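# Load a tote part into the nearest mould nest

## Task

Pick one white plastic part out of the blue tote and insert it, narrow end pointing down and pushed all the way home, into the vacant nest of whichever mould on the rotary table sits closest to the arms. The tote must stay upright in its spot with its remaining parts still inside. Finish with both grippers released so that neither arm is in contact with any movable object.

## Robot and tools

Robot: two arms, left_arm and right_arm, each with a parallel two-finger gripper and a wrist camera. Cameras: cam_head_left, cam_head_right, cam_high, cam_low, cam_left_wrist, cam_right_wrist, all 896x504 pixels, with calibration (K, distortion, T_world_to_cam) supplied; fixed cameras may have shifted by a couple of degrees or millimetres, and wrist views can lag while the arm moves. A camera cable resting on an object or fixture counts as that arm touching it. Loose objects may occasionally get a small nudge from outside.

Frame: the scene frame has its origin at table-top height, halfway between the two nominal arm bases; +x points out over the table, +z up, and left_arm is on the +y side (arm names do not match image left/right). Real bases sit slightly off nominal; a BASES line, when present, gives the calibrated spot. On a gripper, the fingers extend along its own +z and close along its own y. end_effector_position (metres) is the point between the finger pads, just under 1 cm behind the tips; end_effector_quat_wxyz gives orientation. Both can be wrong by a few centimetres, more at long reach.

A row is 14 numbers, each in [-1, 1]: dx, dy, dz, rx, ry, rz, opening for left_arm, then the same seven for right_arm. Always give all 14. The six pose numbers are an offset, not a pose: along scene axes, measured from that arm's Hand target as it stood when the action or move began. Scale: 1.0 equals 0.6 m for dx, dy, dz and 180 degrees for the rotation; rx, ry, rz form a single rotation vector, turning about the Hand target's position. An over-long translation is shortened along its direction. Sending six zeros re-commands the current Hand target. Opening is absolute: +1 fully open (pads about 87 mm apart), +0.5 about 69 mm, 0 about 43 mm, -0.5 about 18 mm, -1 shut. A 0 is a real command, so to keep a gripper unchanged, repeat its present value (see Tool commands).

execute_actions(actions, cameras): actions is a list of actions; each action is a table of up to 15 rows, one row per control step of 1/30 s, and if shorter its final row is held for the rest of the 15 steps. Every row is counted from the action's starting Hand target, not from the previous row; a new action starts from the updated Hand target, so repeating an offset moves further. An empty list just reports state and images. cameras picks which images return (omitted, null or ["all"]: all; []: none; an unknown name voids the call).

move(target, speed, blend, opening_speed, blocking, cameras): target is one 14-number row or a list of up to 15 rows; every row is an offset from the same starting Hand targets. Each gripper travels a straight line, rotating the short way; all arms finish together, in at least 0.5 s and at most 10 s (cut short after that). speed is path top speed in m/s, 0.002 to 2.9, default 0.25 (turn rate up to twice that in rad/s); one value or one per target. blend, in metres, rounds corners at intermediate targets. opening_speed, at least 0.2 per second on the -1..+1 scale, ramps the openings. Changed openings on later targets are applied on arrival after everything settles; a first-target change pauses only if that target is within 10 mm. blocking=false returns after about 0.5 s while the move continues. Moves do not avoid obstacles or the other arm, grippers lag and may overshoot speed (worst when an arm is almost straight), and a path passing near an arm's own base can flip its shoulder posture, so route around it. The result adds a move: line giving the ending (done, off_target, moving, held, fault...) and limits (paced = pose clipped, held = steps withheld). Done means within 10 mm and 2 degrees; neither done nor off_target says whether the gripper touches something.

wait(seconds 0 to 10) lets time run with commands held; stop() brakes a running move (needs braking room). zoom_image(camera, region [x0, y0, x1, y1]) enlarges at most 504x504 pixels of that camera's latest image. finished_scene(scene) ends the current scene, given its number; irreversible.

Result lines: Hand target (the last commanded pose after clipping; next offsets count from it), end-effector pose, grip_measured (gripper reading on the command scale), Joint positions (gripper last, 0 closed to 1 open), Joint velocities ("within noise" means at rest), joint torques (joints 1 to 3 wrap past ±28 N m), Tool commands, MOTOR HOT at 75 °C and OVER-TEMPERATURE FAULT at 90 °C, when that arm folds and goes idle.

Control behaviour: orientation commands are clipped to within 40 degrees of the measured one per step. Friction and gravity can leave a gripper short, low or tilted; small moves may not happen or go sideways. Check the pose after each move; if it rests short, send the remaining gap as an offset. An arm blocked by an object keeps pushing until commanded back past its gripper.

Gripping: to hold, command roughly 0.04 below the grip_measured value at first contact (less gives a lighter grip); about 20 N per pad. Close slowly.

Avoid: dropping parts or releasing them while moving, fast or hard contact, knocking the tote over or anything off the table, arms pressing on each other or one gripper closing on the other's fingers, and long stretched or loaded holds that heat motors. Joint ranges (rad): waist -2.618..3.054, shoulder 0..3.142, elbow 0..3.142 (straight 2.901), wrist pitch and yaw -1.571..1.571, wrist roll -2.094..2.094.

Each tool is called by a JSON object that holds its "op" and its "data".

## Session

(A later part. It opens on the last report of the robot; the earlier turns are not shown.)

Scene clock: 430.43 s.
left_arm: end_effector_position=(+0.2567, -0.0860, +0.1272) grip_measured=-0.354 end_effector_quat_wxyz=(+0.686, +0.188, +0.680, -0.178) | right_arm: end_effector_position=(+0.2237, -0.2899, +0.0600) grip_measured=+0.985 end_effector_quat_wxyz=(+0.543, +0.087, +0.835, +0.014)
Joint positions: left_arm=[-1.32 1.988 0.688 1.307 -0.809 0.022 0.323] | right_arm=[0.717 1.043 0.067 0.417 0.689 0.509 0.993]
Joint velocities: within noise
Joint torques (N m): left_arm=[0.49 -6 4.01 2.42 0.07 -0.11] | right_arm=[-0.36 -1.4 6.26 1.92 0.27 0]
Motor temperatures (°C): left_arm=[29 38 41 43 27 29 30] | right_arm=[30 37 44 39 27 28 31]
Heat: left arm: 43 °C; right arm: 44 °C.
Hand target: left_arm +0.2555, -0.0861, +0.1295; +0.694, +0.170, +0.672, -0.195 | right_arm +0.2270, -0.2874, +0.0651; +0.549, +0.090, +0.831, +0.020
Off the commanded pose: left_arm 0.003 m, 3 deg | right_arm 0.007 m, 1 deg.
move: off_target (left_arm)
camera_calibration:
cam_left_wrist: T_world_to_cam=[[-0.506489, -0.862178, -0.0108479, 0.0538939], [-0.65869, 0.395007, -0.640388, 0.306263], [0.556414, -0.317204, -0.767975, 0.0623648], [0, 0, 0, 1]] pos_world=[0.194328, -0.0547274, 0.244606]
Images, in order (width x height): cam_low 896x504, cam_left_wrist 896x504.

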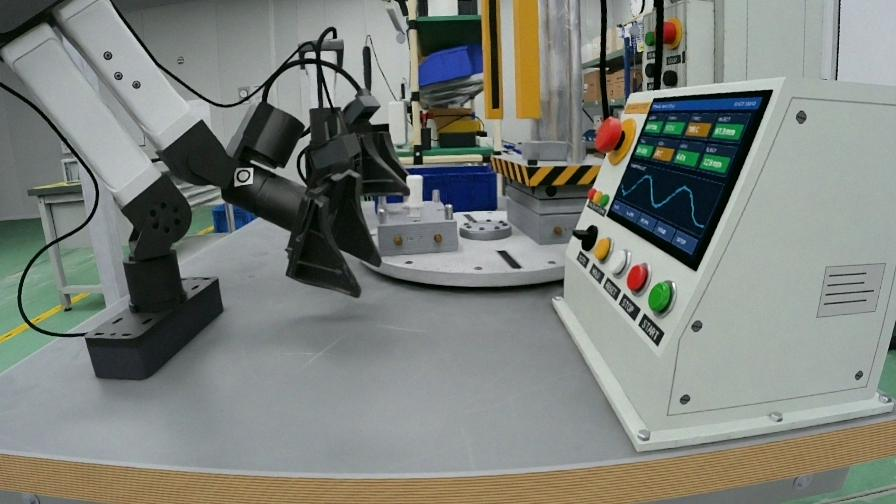

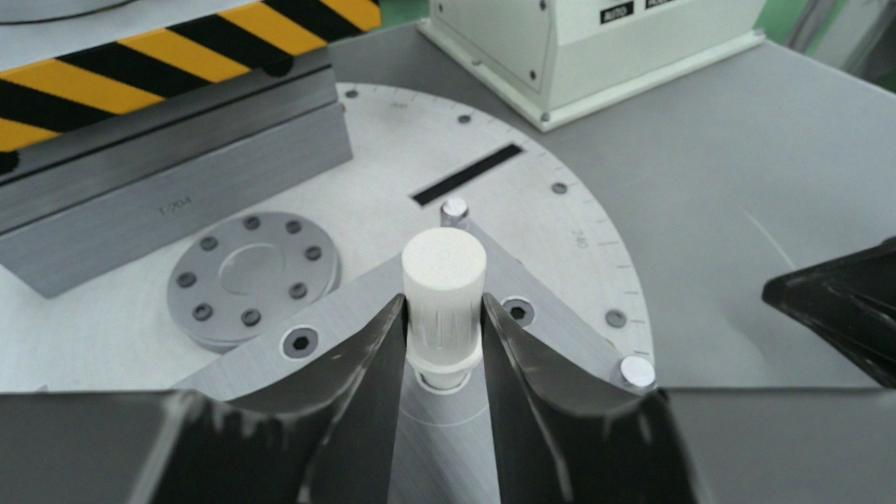

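{"op": "move", "data": {"target": [0.0,-0.0002,-0.016,0,0,0,-0.6,0,0,0,0,0,0,1], "speed": 0.04, "cameras": ["cam_left_wrist","cam_low"]}}

{"op": "zoom_image", "data": {"camera": "cam_left_wrist", "region": [345, 280, 545, 480]}}

{"op": "zoom_image", "data": {"camera": "cam_low", "region": [370, 140, 470, 230]}}

Scene clock: 437.70 s.
left_arm: end_effector_position=(+0.2574, -0.0853, +0.1219) grip_measured=-0.354 end_effector_quat_wxyz=(+0.690, +0.180, +0.678, -0.180) | right_arm: end_effector_position=(+0.2237, -0.2899, +0.0600) grip_measured=+0.985 end_effector_quat_wxyz=(+0.543, +0.087, +0.835, +0.014)
Joint positions: left_arm=[-1.32 2.023 0.683 1.364 -0.816 0.022 0.323] | right_arm=[0.717 1.043 0.067 0.417 0.689 0.509 0.993]
Joint velocities: within noise
Joint torques (N m): left_arm=[0.47 -5.53 4.04 2.27 0.14 -0.1] | right_arm=[-0.34 -1.47 6.43 1.92 0.3 0]
Motor temperatures (°C): left_arm=[29 38 41 43 27 29 30] | right_arm=[30 37 44 39 27 28 31]
Heat: left arm: 43 °C; right arm: 44 °C.
Hand target: left_arm +0.2555, -0.0860, +0.1198; +0.694, +0.170, +0.672, -0.195 | right_arm +0.2270, -0.2874, +0.0651; +0.549, +0.090, +0.831, +0.020
Off the commanded pose: left_arm 0.003 m, 2 deg | right_arm 0.007 m, 1 deg.
move: done
camera_calibration:
cam_left_wrist: T_world_to_cam=[[-0.500243, -0.865883, 0.00192692, 0.0513781], [-0.658908, 0.379222, -0.649639, 0.302837], [0.56178, -0.326247, -0.760241, 0.0551507], [0, 0, 0, 1]] pos_world=[0.194261, -0.0523624, 0.238563]
Images, in order (width x height): cam_low 896x504, cam_left_wrist 896x504.

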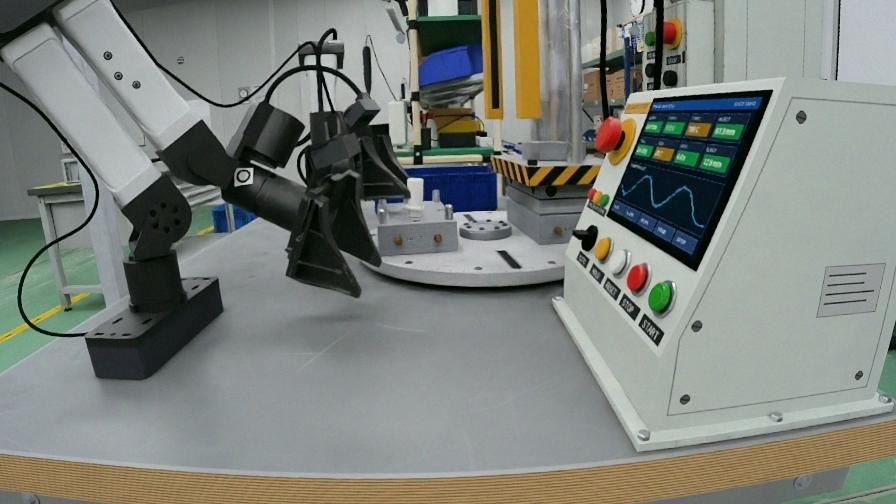

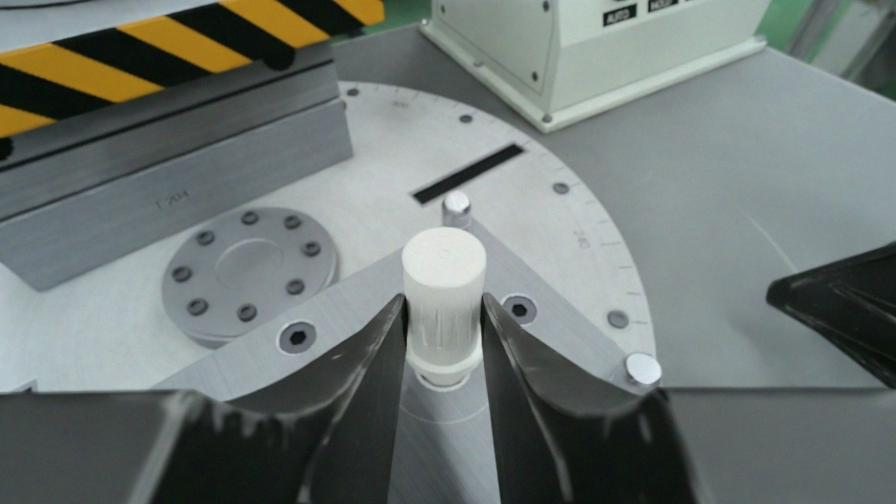

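Scaled by 2.520 from the camera's 896x504 image, which has a finer 1280x720 frame.

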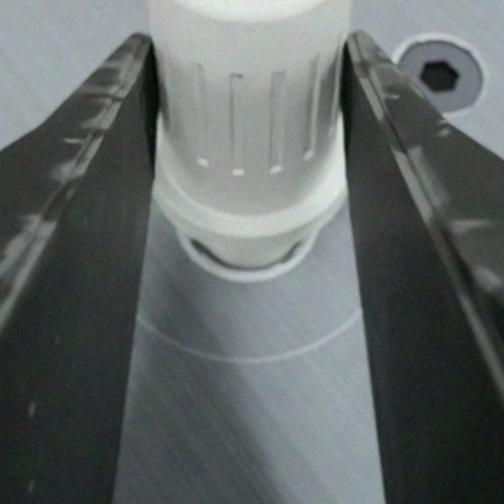

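Scaled by 5.040 from the camera's 896x504 image, which has a finer 1280x720 frame.

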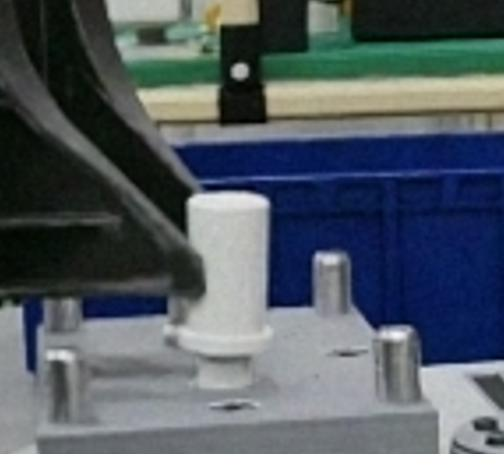

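{"op": "move", "data": {"target": [-0.004,0.0,-0.022,0,0,0,-0.6,0,0,0,0,0,0,1], "speed": 0.04, "cameras": ["cam_left_wrist","cam_low"]}}

{"op": "zoom_image", "data": {"camera": "cam_left_wrist", "region": [345, 280, 545, 480]}}

{"op": "zoom_image", "data": {"camera": "cam_low", "region": [370, 140, 470, 230]}}

Scene clock: 446.83 s.
left_arm: end_effector_position=(+0.2579, -0.0832, +0.1152) grip_measured=-0.354 end_effector_quat_wxyz=(+0.694, +0.170, +0.677, -0.177) | right_arm: end_effector_position=(+0.2237, -0.2899, +0.0600) grip_measured=+0.985 end_effector_quat_wxyz=(+0.543, +0.087, +0.835, +0.014)
Joint positions: left_arm=[-1.324 2.064 0.683 1.418 -0.84 0.026 0.323] | right_arm=[0.717 1.043 0.067 0.417 0.689 0.509 0.993]
Joint velocities: within noise
Joint torques (N m): left_arm=[0.24 -4.53 3.51 2.29 0.33 -0.13] | right_arm=[-0.36 -1.44 6.31 1.93 0.25 0.02]
Motor temperatures (°C): left_arm=[29 38 41 43 27 29 30] | right_arm=[30 37 44 39 27 28 31]
Heat: left arm: 43 °C; right arm: 44 °C.
Hand target: left_arm +0.2532, -0.0860, +0.1066; +0.694, +0.171, +0.672, -0.195 | right_arm +0.2270, -0.2874, +0.0651; +0.549, +0.090, +0.831, +0.020
Off the commanded pose: left_arm 0.010 m, 2 deg | right_arm 0.007 m, 1 deg.
move: done
camera_calibration:
cam_left_wrist: T_world_to_cam=[[-0.482923, -0.875616, 0.00904029, 0.0472645], [-0.663508, 0.359165, -0.656321, 0.298327], [0.571438, -0.322951, -0.754427, 0.0474993], [0, 0, 0, 1]] pos_world=[0.193625, -0.050423, 0.231206]
Images, in order (width x height): cam_low 896x504, cam_left_wrist 896x504.

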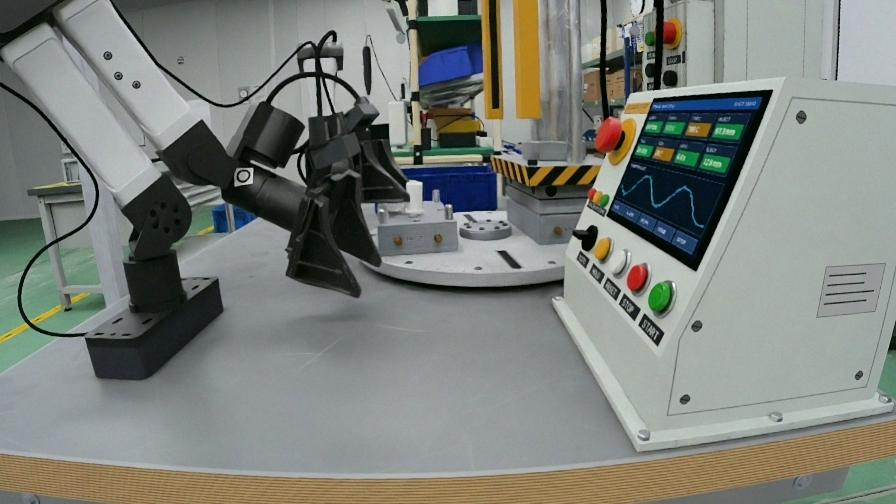

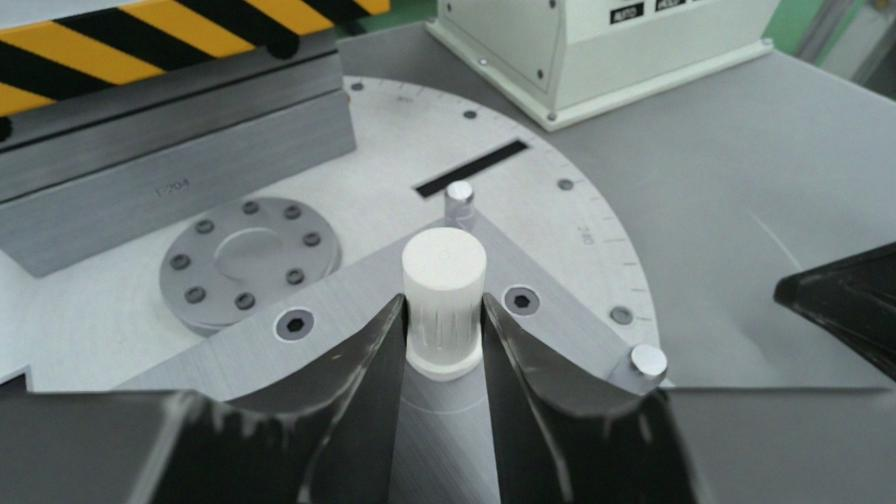

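Scaled by 2.520 from the camera's 896x504 image, which has a finer 1280x720 frame.

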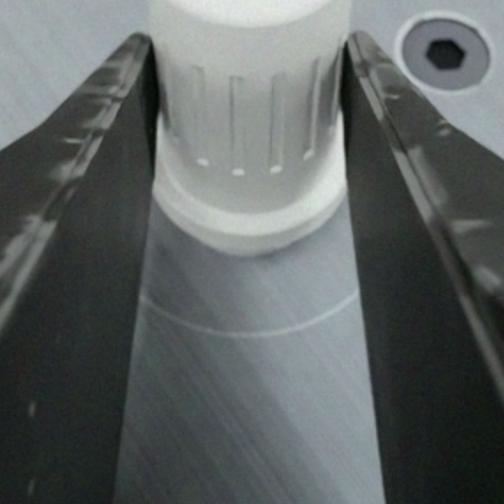

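Scaled by 5.040 from the camera's 896x504 image, which has a finer 1280x720 frame.

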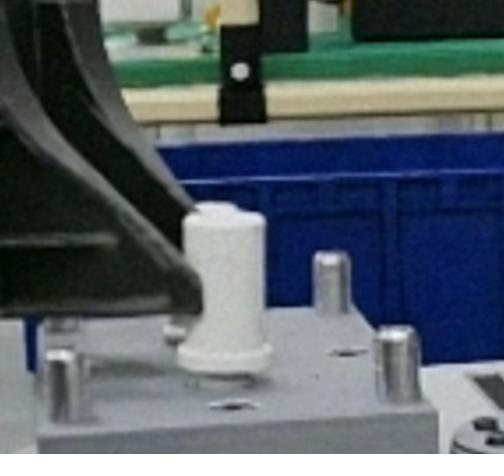

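{"op": "move", "data": {"target": [0.003,0.0025,-0.012,0,0,0,-0.6,0,0,0,0,0,0,1], "speed": 0.04, "cameras": ["cam_left_wrist","cam_low"]}}

{"op": "zoom_image", "data": {"camera": "cam_low", "region": [370, 140, 470, 230]}}

Scene clock: 452.73 s.
left_arm: end_effector_position=(+0.2573, -0.0830, +0.1092) grip_measured=-0.354 end_effector_quat_wxyz=(+0.692, +0.175, +0.679, -0.173) | right_arm: end_effector_position=(+0.2237, -0.2899, +0.0600) grip_measured=+0.985 end_effector_quat_wxyz=(+0.543, +0.087, +0.835, +0.014)
Joint positions: left_arm=[-1.326 2.078 0.683 1.42 -0.841 0.026 0.323] | right_arm=[0.717 1.043 0.067 0.417 0.689 0.509 0.993]
Joint velocities: within noise
Joint torques (N m): left_arm=[0.88 -3.74 3.12 2.52 0.39 -0.16] | right_arm=[-0.28 -1.35 6.27 1.91 0.28 0]
Motor temperatures (°C): left_arm=[29 38 40 43 27 29 30] | right_arm=[30 37 44 39 27 28 31]
Heat: left arm: 43 °C; right arm: 44 °C.
Hand target: left_arm +0.2550, -0.0845, +0.0993; +0.694, +0.171, +0.672, -0.195 | right_arm +0.2270, -0.2874, +0.0651; +0.549, +0.090, +0.831, +0.020
Off the commanded pose: left_arm 0.010 m, 3 deg | right_arm 0.007 m, 1 deg.
move: off_target (left_arm)
camera_calibration:
cam_left_wrist: T_world_to_cam=[[-0.483215, -0.875501, -0.000823723, 0.0484897], [-0.665448, 0.367892, -0.649488, 0.294375], [0.56893, -0.313294, -0.760372, 0.0455421], [0, 0, 0, 1]] pos_world=[0.193412, -0.0515773, 0.225862]
Images, in order (width x height): cam_low 896x504, cam_left_wrist 896x504.

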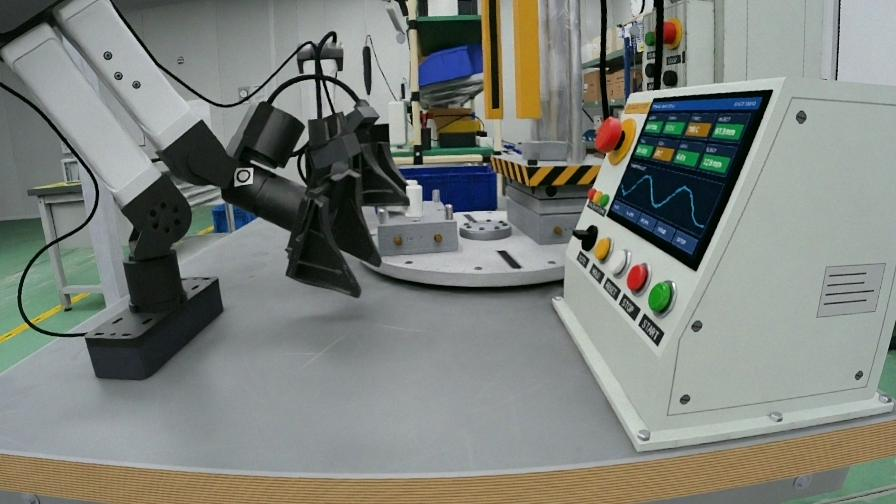

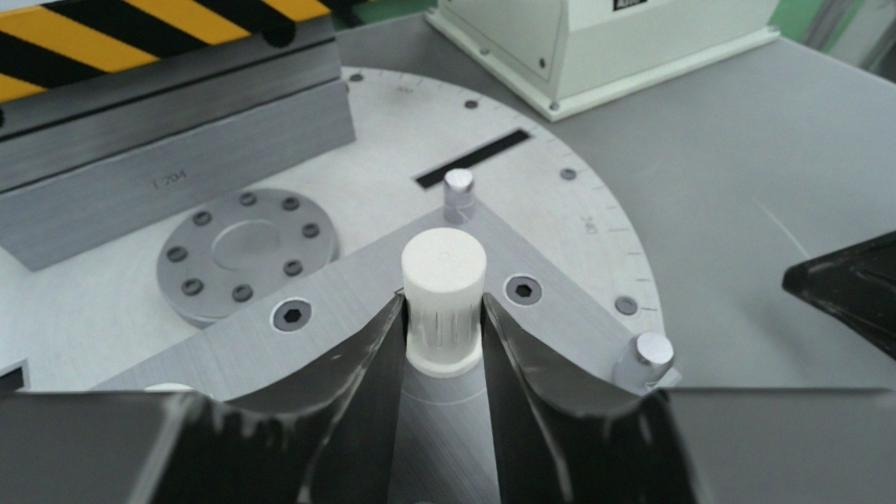

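Scaled by 5.040 from the camera's 896x504 image, which has a finer 1280x720 frame.

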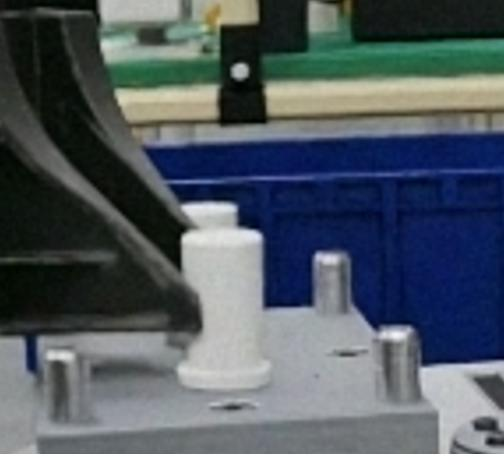

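{"op": "move", "data": {"target": [0.003,0.002,0.012,0,0,0,-0.6,0,0,0,0,0,0,1], "speed": 0.05, "cameras": []}}

{"op": "move", "data": {"target": [0,0,0,0,0,0,-0.15,0,0,0,0,0,0,1], "opening_speed": 0.3, "cameras": ["cam_left_wrist","cam_low"]}}

{"op": "zoom_image", "data": {"camera": "cam_low", "region": [370, 140, 470, 230]}}

{"op": "zoom_image", "data": {"camera": "cam_left_wrist", "region": [345, 220, 545, 420]}}

Scene clock: 462.50 s.
left_arm: end_effector_position=(+0.2573, -0.0830, +0.1092) grip_measured=-0.354 end_effector_quat_wxyz=(+0.692, +0.175, +0.679, -0.173) | right_arm: end_effector_position=(+0.2237, -0.2899, +0.0600) grip_measured=+0.985 end_effector_quat_wxyz=(+0.543, +0.087, +0.835, +0.014)
Joint positions: left_arm=[-1.326 2.078 0.683 1.42 -0.841 0.026 0.323] | right_arm=[0.717 1.043 0.067 0.417 0.689 0.509 0.993]
Joint velocities: within noise
Joint torques (N m): left_arm=[1.36 -5.82 2.81 2.33 0.47 -0.12] | right_arm=[-0.43 -1.46 6.39 1.89 0.28 -0.02]
Motor temperatures (°C): left_arm=[29 37 40 44 27 29 30] | right_arm=[30 37 44 39 27 28 31]
Heat: left arm: 44 °C; right arm: 44 °C.
Hand target: left_arm +0.2568, -0.0833, +0.1066; +0.694, +0.171, +0.672, -0.195 | right_arm +0.2270, -0.2874, +0.0651; +0.549, +0.090, +0.831, +0.020
Off the commanded pose: left_arm 0.003 m, 3 deg | right_arm 0.007 m, 1 deg.
move: off_target (left_arm)
No camera images: "cameras" was empty.

Scene clock: 464.20 s.
left_arm: end_effector_position=(+0.2549, -0.0830, +0.1040) grip_measured=-0.150 end_effector_quat_wxyz=(+0.687, +0.187, +0.680, -0.175) | right_arm: end_effector_position=(+0.2237, -0.2899, +0.0600) grip_measured=+0.985 end_effector_quat_wxyz=(+0.543, +0.087, +0.835, +0.014)
Joint positions: left_arm=[-1.326 2.083 0.673 1.419 -0.821 0.026 0.425] | right_arm=[0.717 1.043 0.067 0.417 0.689 0.509 0.993]
Joint velocities: within noise
Joint torques (N m): left_arm=[1.43 -6.13 3.77 2.37 0.25 -0.12] | right_arm=[-0.34 -1.54 6.27 1.91 0.3 -0.01]
Motor temperatures (°C): left_arm=[29 37 40 44 27 29 30] | right_arm=[30 37 44 39 27 28 31]
Heat: left arm: 44 °C; right arm: 44 °C.
Hand target: left_arm +0.2568, -0.0834, +0.1066; +0.694, +0.171, +0.672, -0.195 | right_arm +0.2270, -0.2874, +0.0651; +0.549, +0.090, +0.831, +0.020
Off the commanded pose: left_arm 0.003 m, 3 deg | right_arm 0.007 m, 1 deg.
move: off_target (left_arm)
camera_calibration:
cam_left_wrist: T_world_to_cam=[[-0.500897, -0.865408, -0.0130818, 0.0538344], [-0.659935, 0.391661, -0.641161, 0.28912], [0.559989, -0.312522, -0.767295, 0.0459198], [0, 0, 0, 1]] pos_world=[0.192051, -0.0522974, 0.221311]
Images, in order (width x height): cam_low 896x504, cam_left_wrist 896x504.

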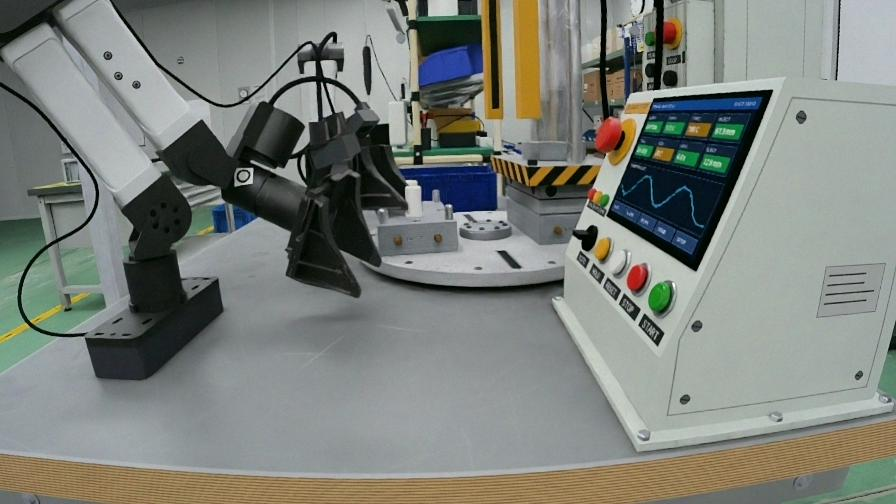

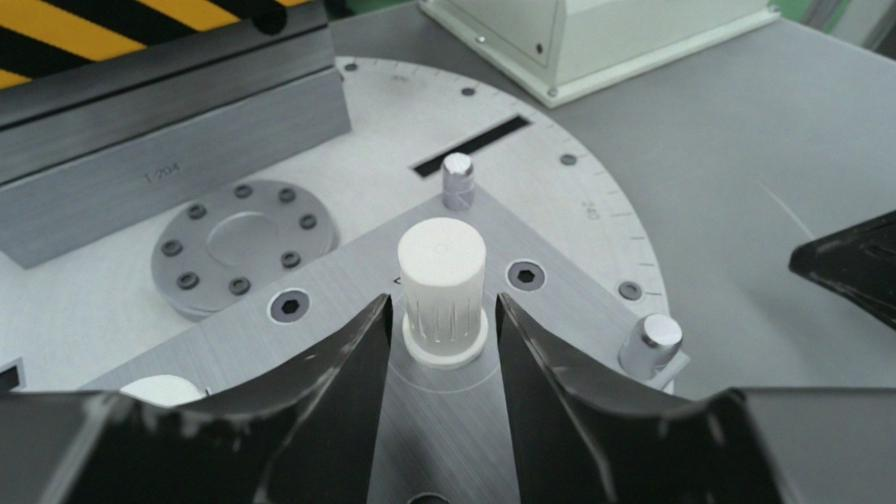

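Scaled by 5.040 from the camera's 896x504 image, which has a finer 1280x720 frame.

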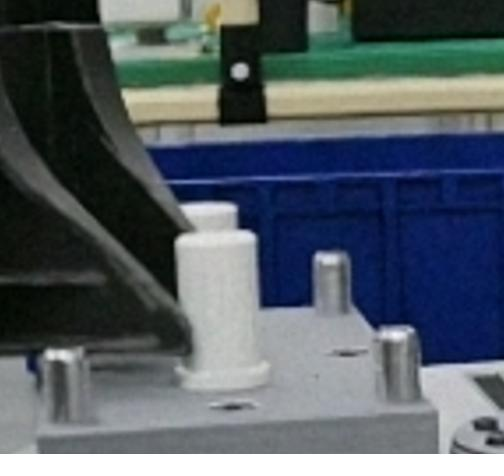

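Scaled by 2.520 from the camera's 896x504 image, which has a finer 1280x720 frame.

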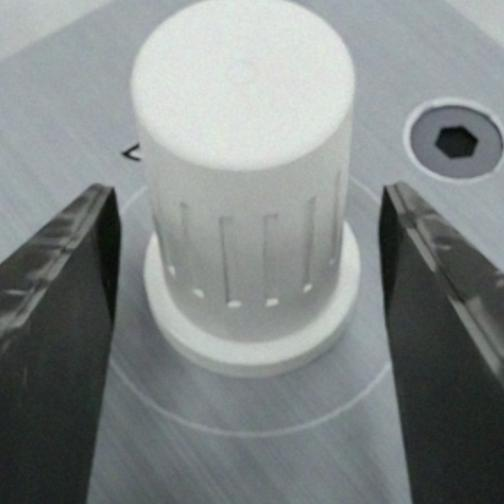

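{"op": "move", "data": {"target": [[-0.105,0.06,0.01,0,0,0,-0.15,0,0,0,0,0,0,1],[-0.105,0.06,0.25,0,0,0,-0.15,0,0,0,0,0,0,1]], "speed": [0.06,0.15]}}

{"op": "zoom_image", "data": {"camera": "cam_low", "region": [340, 120, 500, 260]}}

{"op": "zoom_image", "data": {"camera": "cam_left_wrist", "region": [300, 130, 700, 504]}}

Scene clock: 476.60 s.
left_arm: end_effector_position=(+0.1954, -0.0451, +0.2405) grip_measured=-0.150 end_effector_quat_wxyz=(+0.691, +0.189, +0.675, -0.177) | right_arm: end_effector_position=(+0.2237, -0.2899, +0.0600) grip_measured=+0.985 end_effector_quat_wxyz=(+0.543, +0.087, +0.835, +0.014)
Joint positions: left_arm=[-1.504 1.438 0.65 0.821 -0.991 0.051 0.425] | right_arm=[0.717 1.043 0.067 0.417 0.689 0.509 0.993]
Joint velocities: within noise
Joint torques (N m): left_arm=[0.28 -6.49 9.87 1.49 0.04 -0.13] | right_arm=[-0.34 -1.44 6.28 1.91 0.29 0]
Motor temperatures (°C): left_arm=[29 38 40 44 27 29 30] | right_arm=[30 37 44 39 27 28 31]
Heat: left arm: 44 °C; right arm: 44 °C.
Hand target: left_arm +0.1938, -0.0474, +0.2567; +0.694, +0.170, +0.672, -0.195 | right_arm +0.2270, -0.2874, +0.0651; +0.549, +0.090, +0.831, +0.020
Off the commanded pose: left_arm 0.016 m, 3 deg | right_arm 0.007 m, 1 deg.
move: off_target (left_arm)
camera_calibration:
cam_left_wrist: T_world_to_cam=[[-0.507357, -0.861582, -0.0162958, 0.060893], [-0.648973, 0.394463, -0.650564, 0.322792], [0.566942, -0.319493, -0.759277, 0.192259], [0, 0, 0, 1]] pos_world=[0.131378, -0.0134398, 0.356966]

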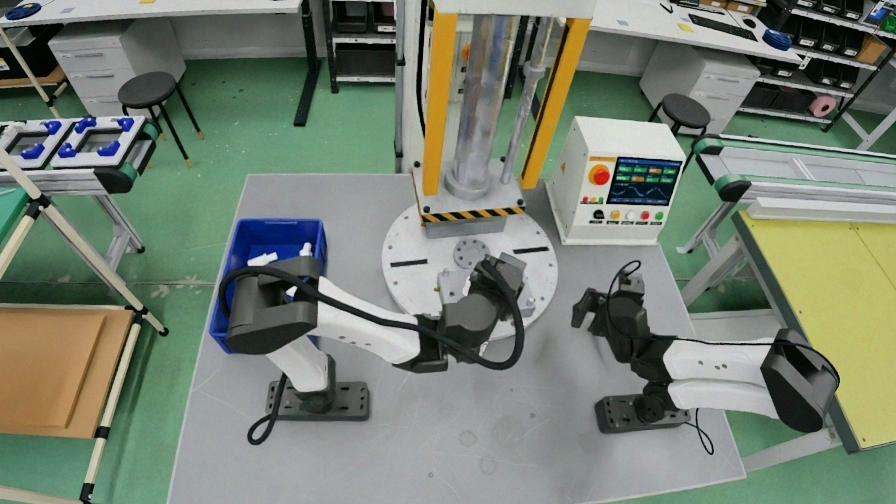

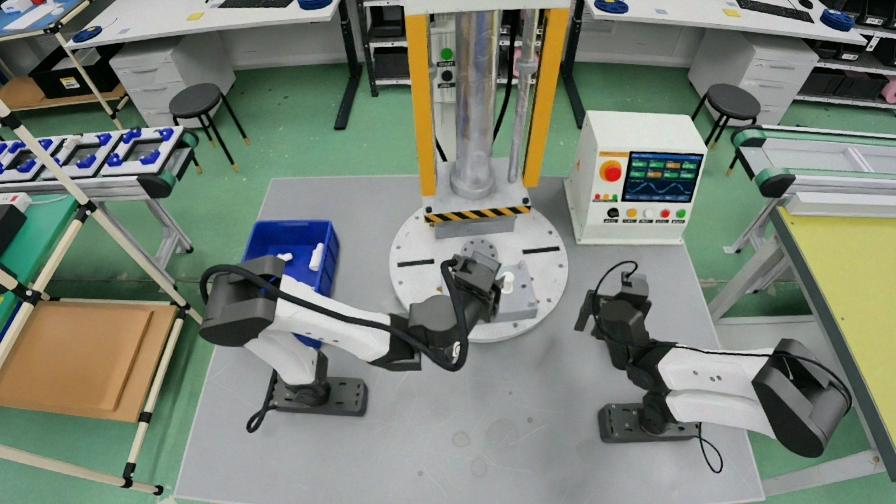

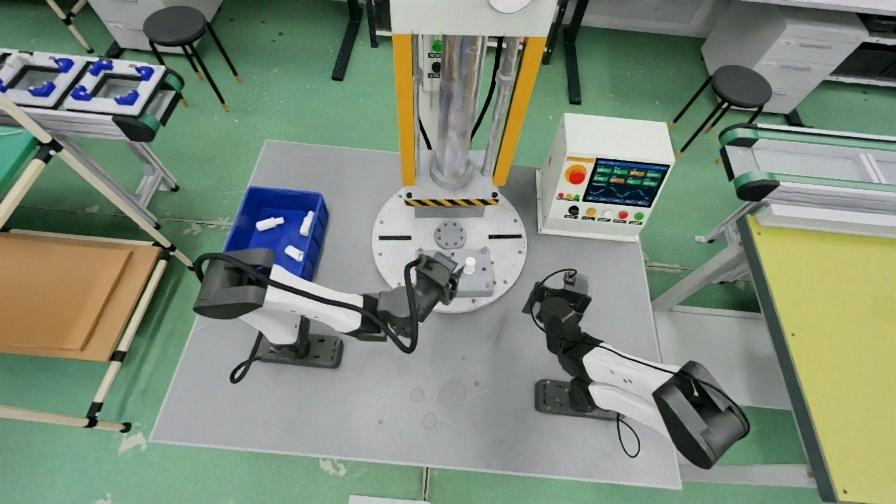

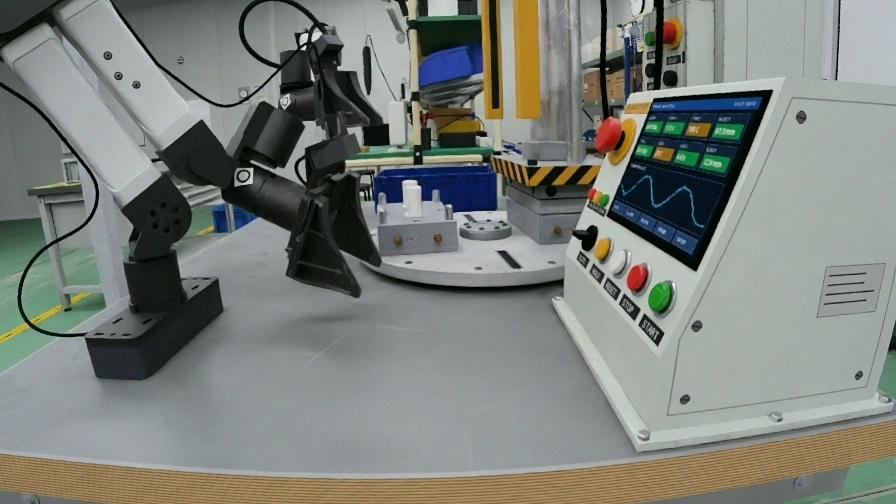

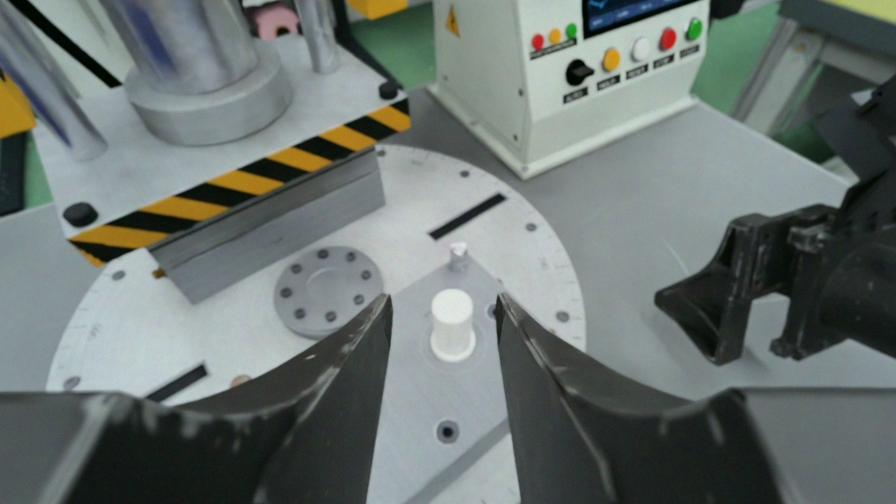

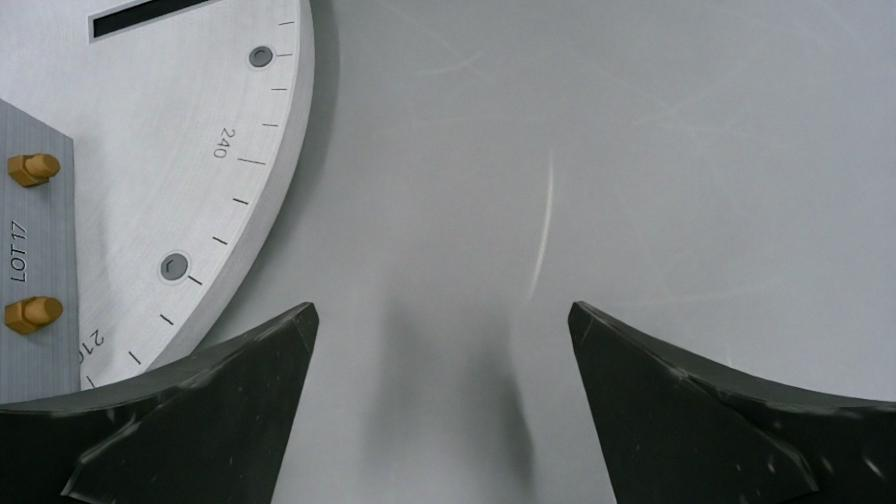

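Scaled by 3.150 from the camera's 896x504 image, which has a finer 1280x720 frame.

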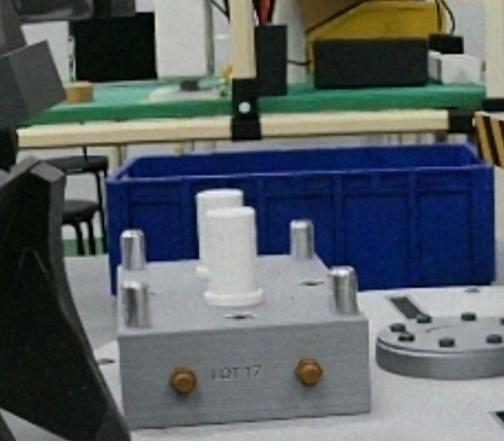

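Scaled by 1.260 from the camera's 896x504 image, which has a finer 1280x720 frame.

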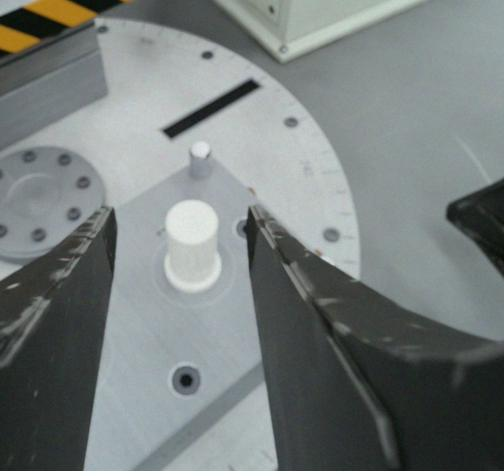

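{"op": "finished_scene", "data": {"scene": 1}}

The scene is finished: the task was done.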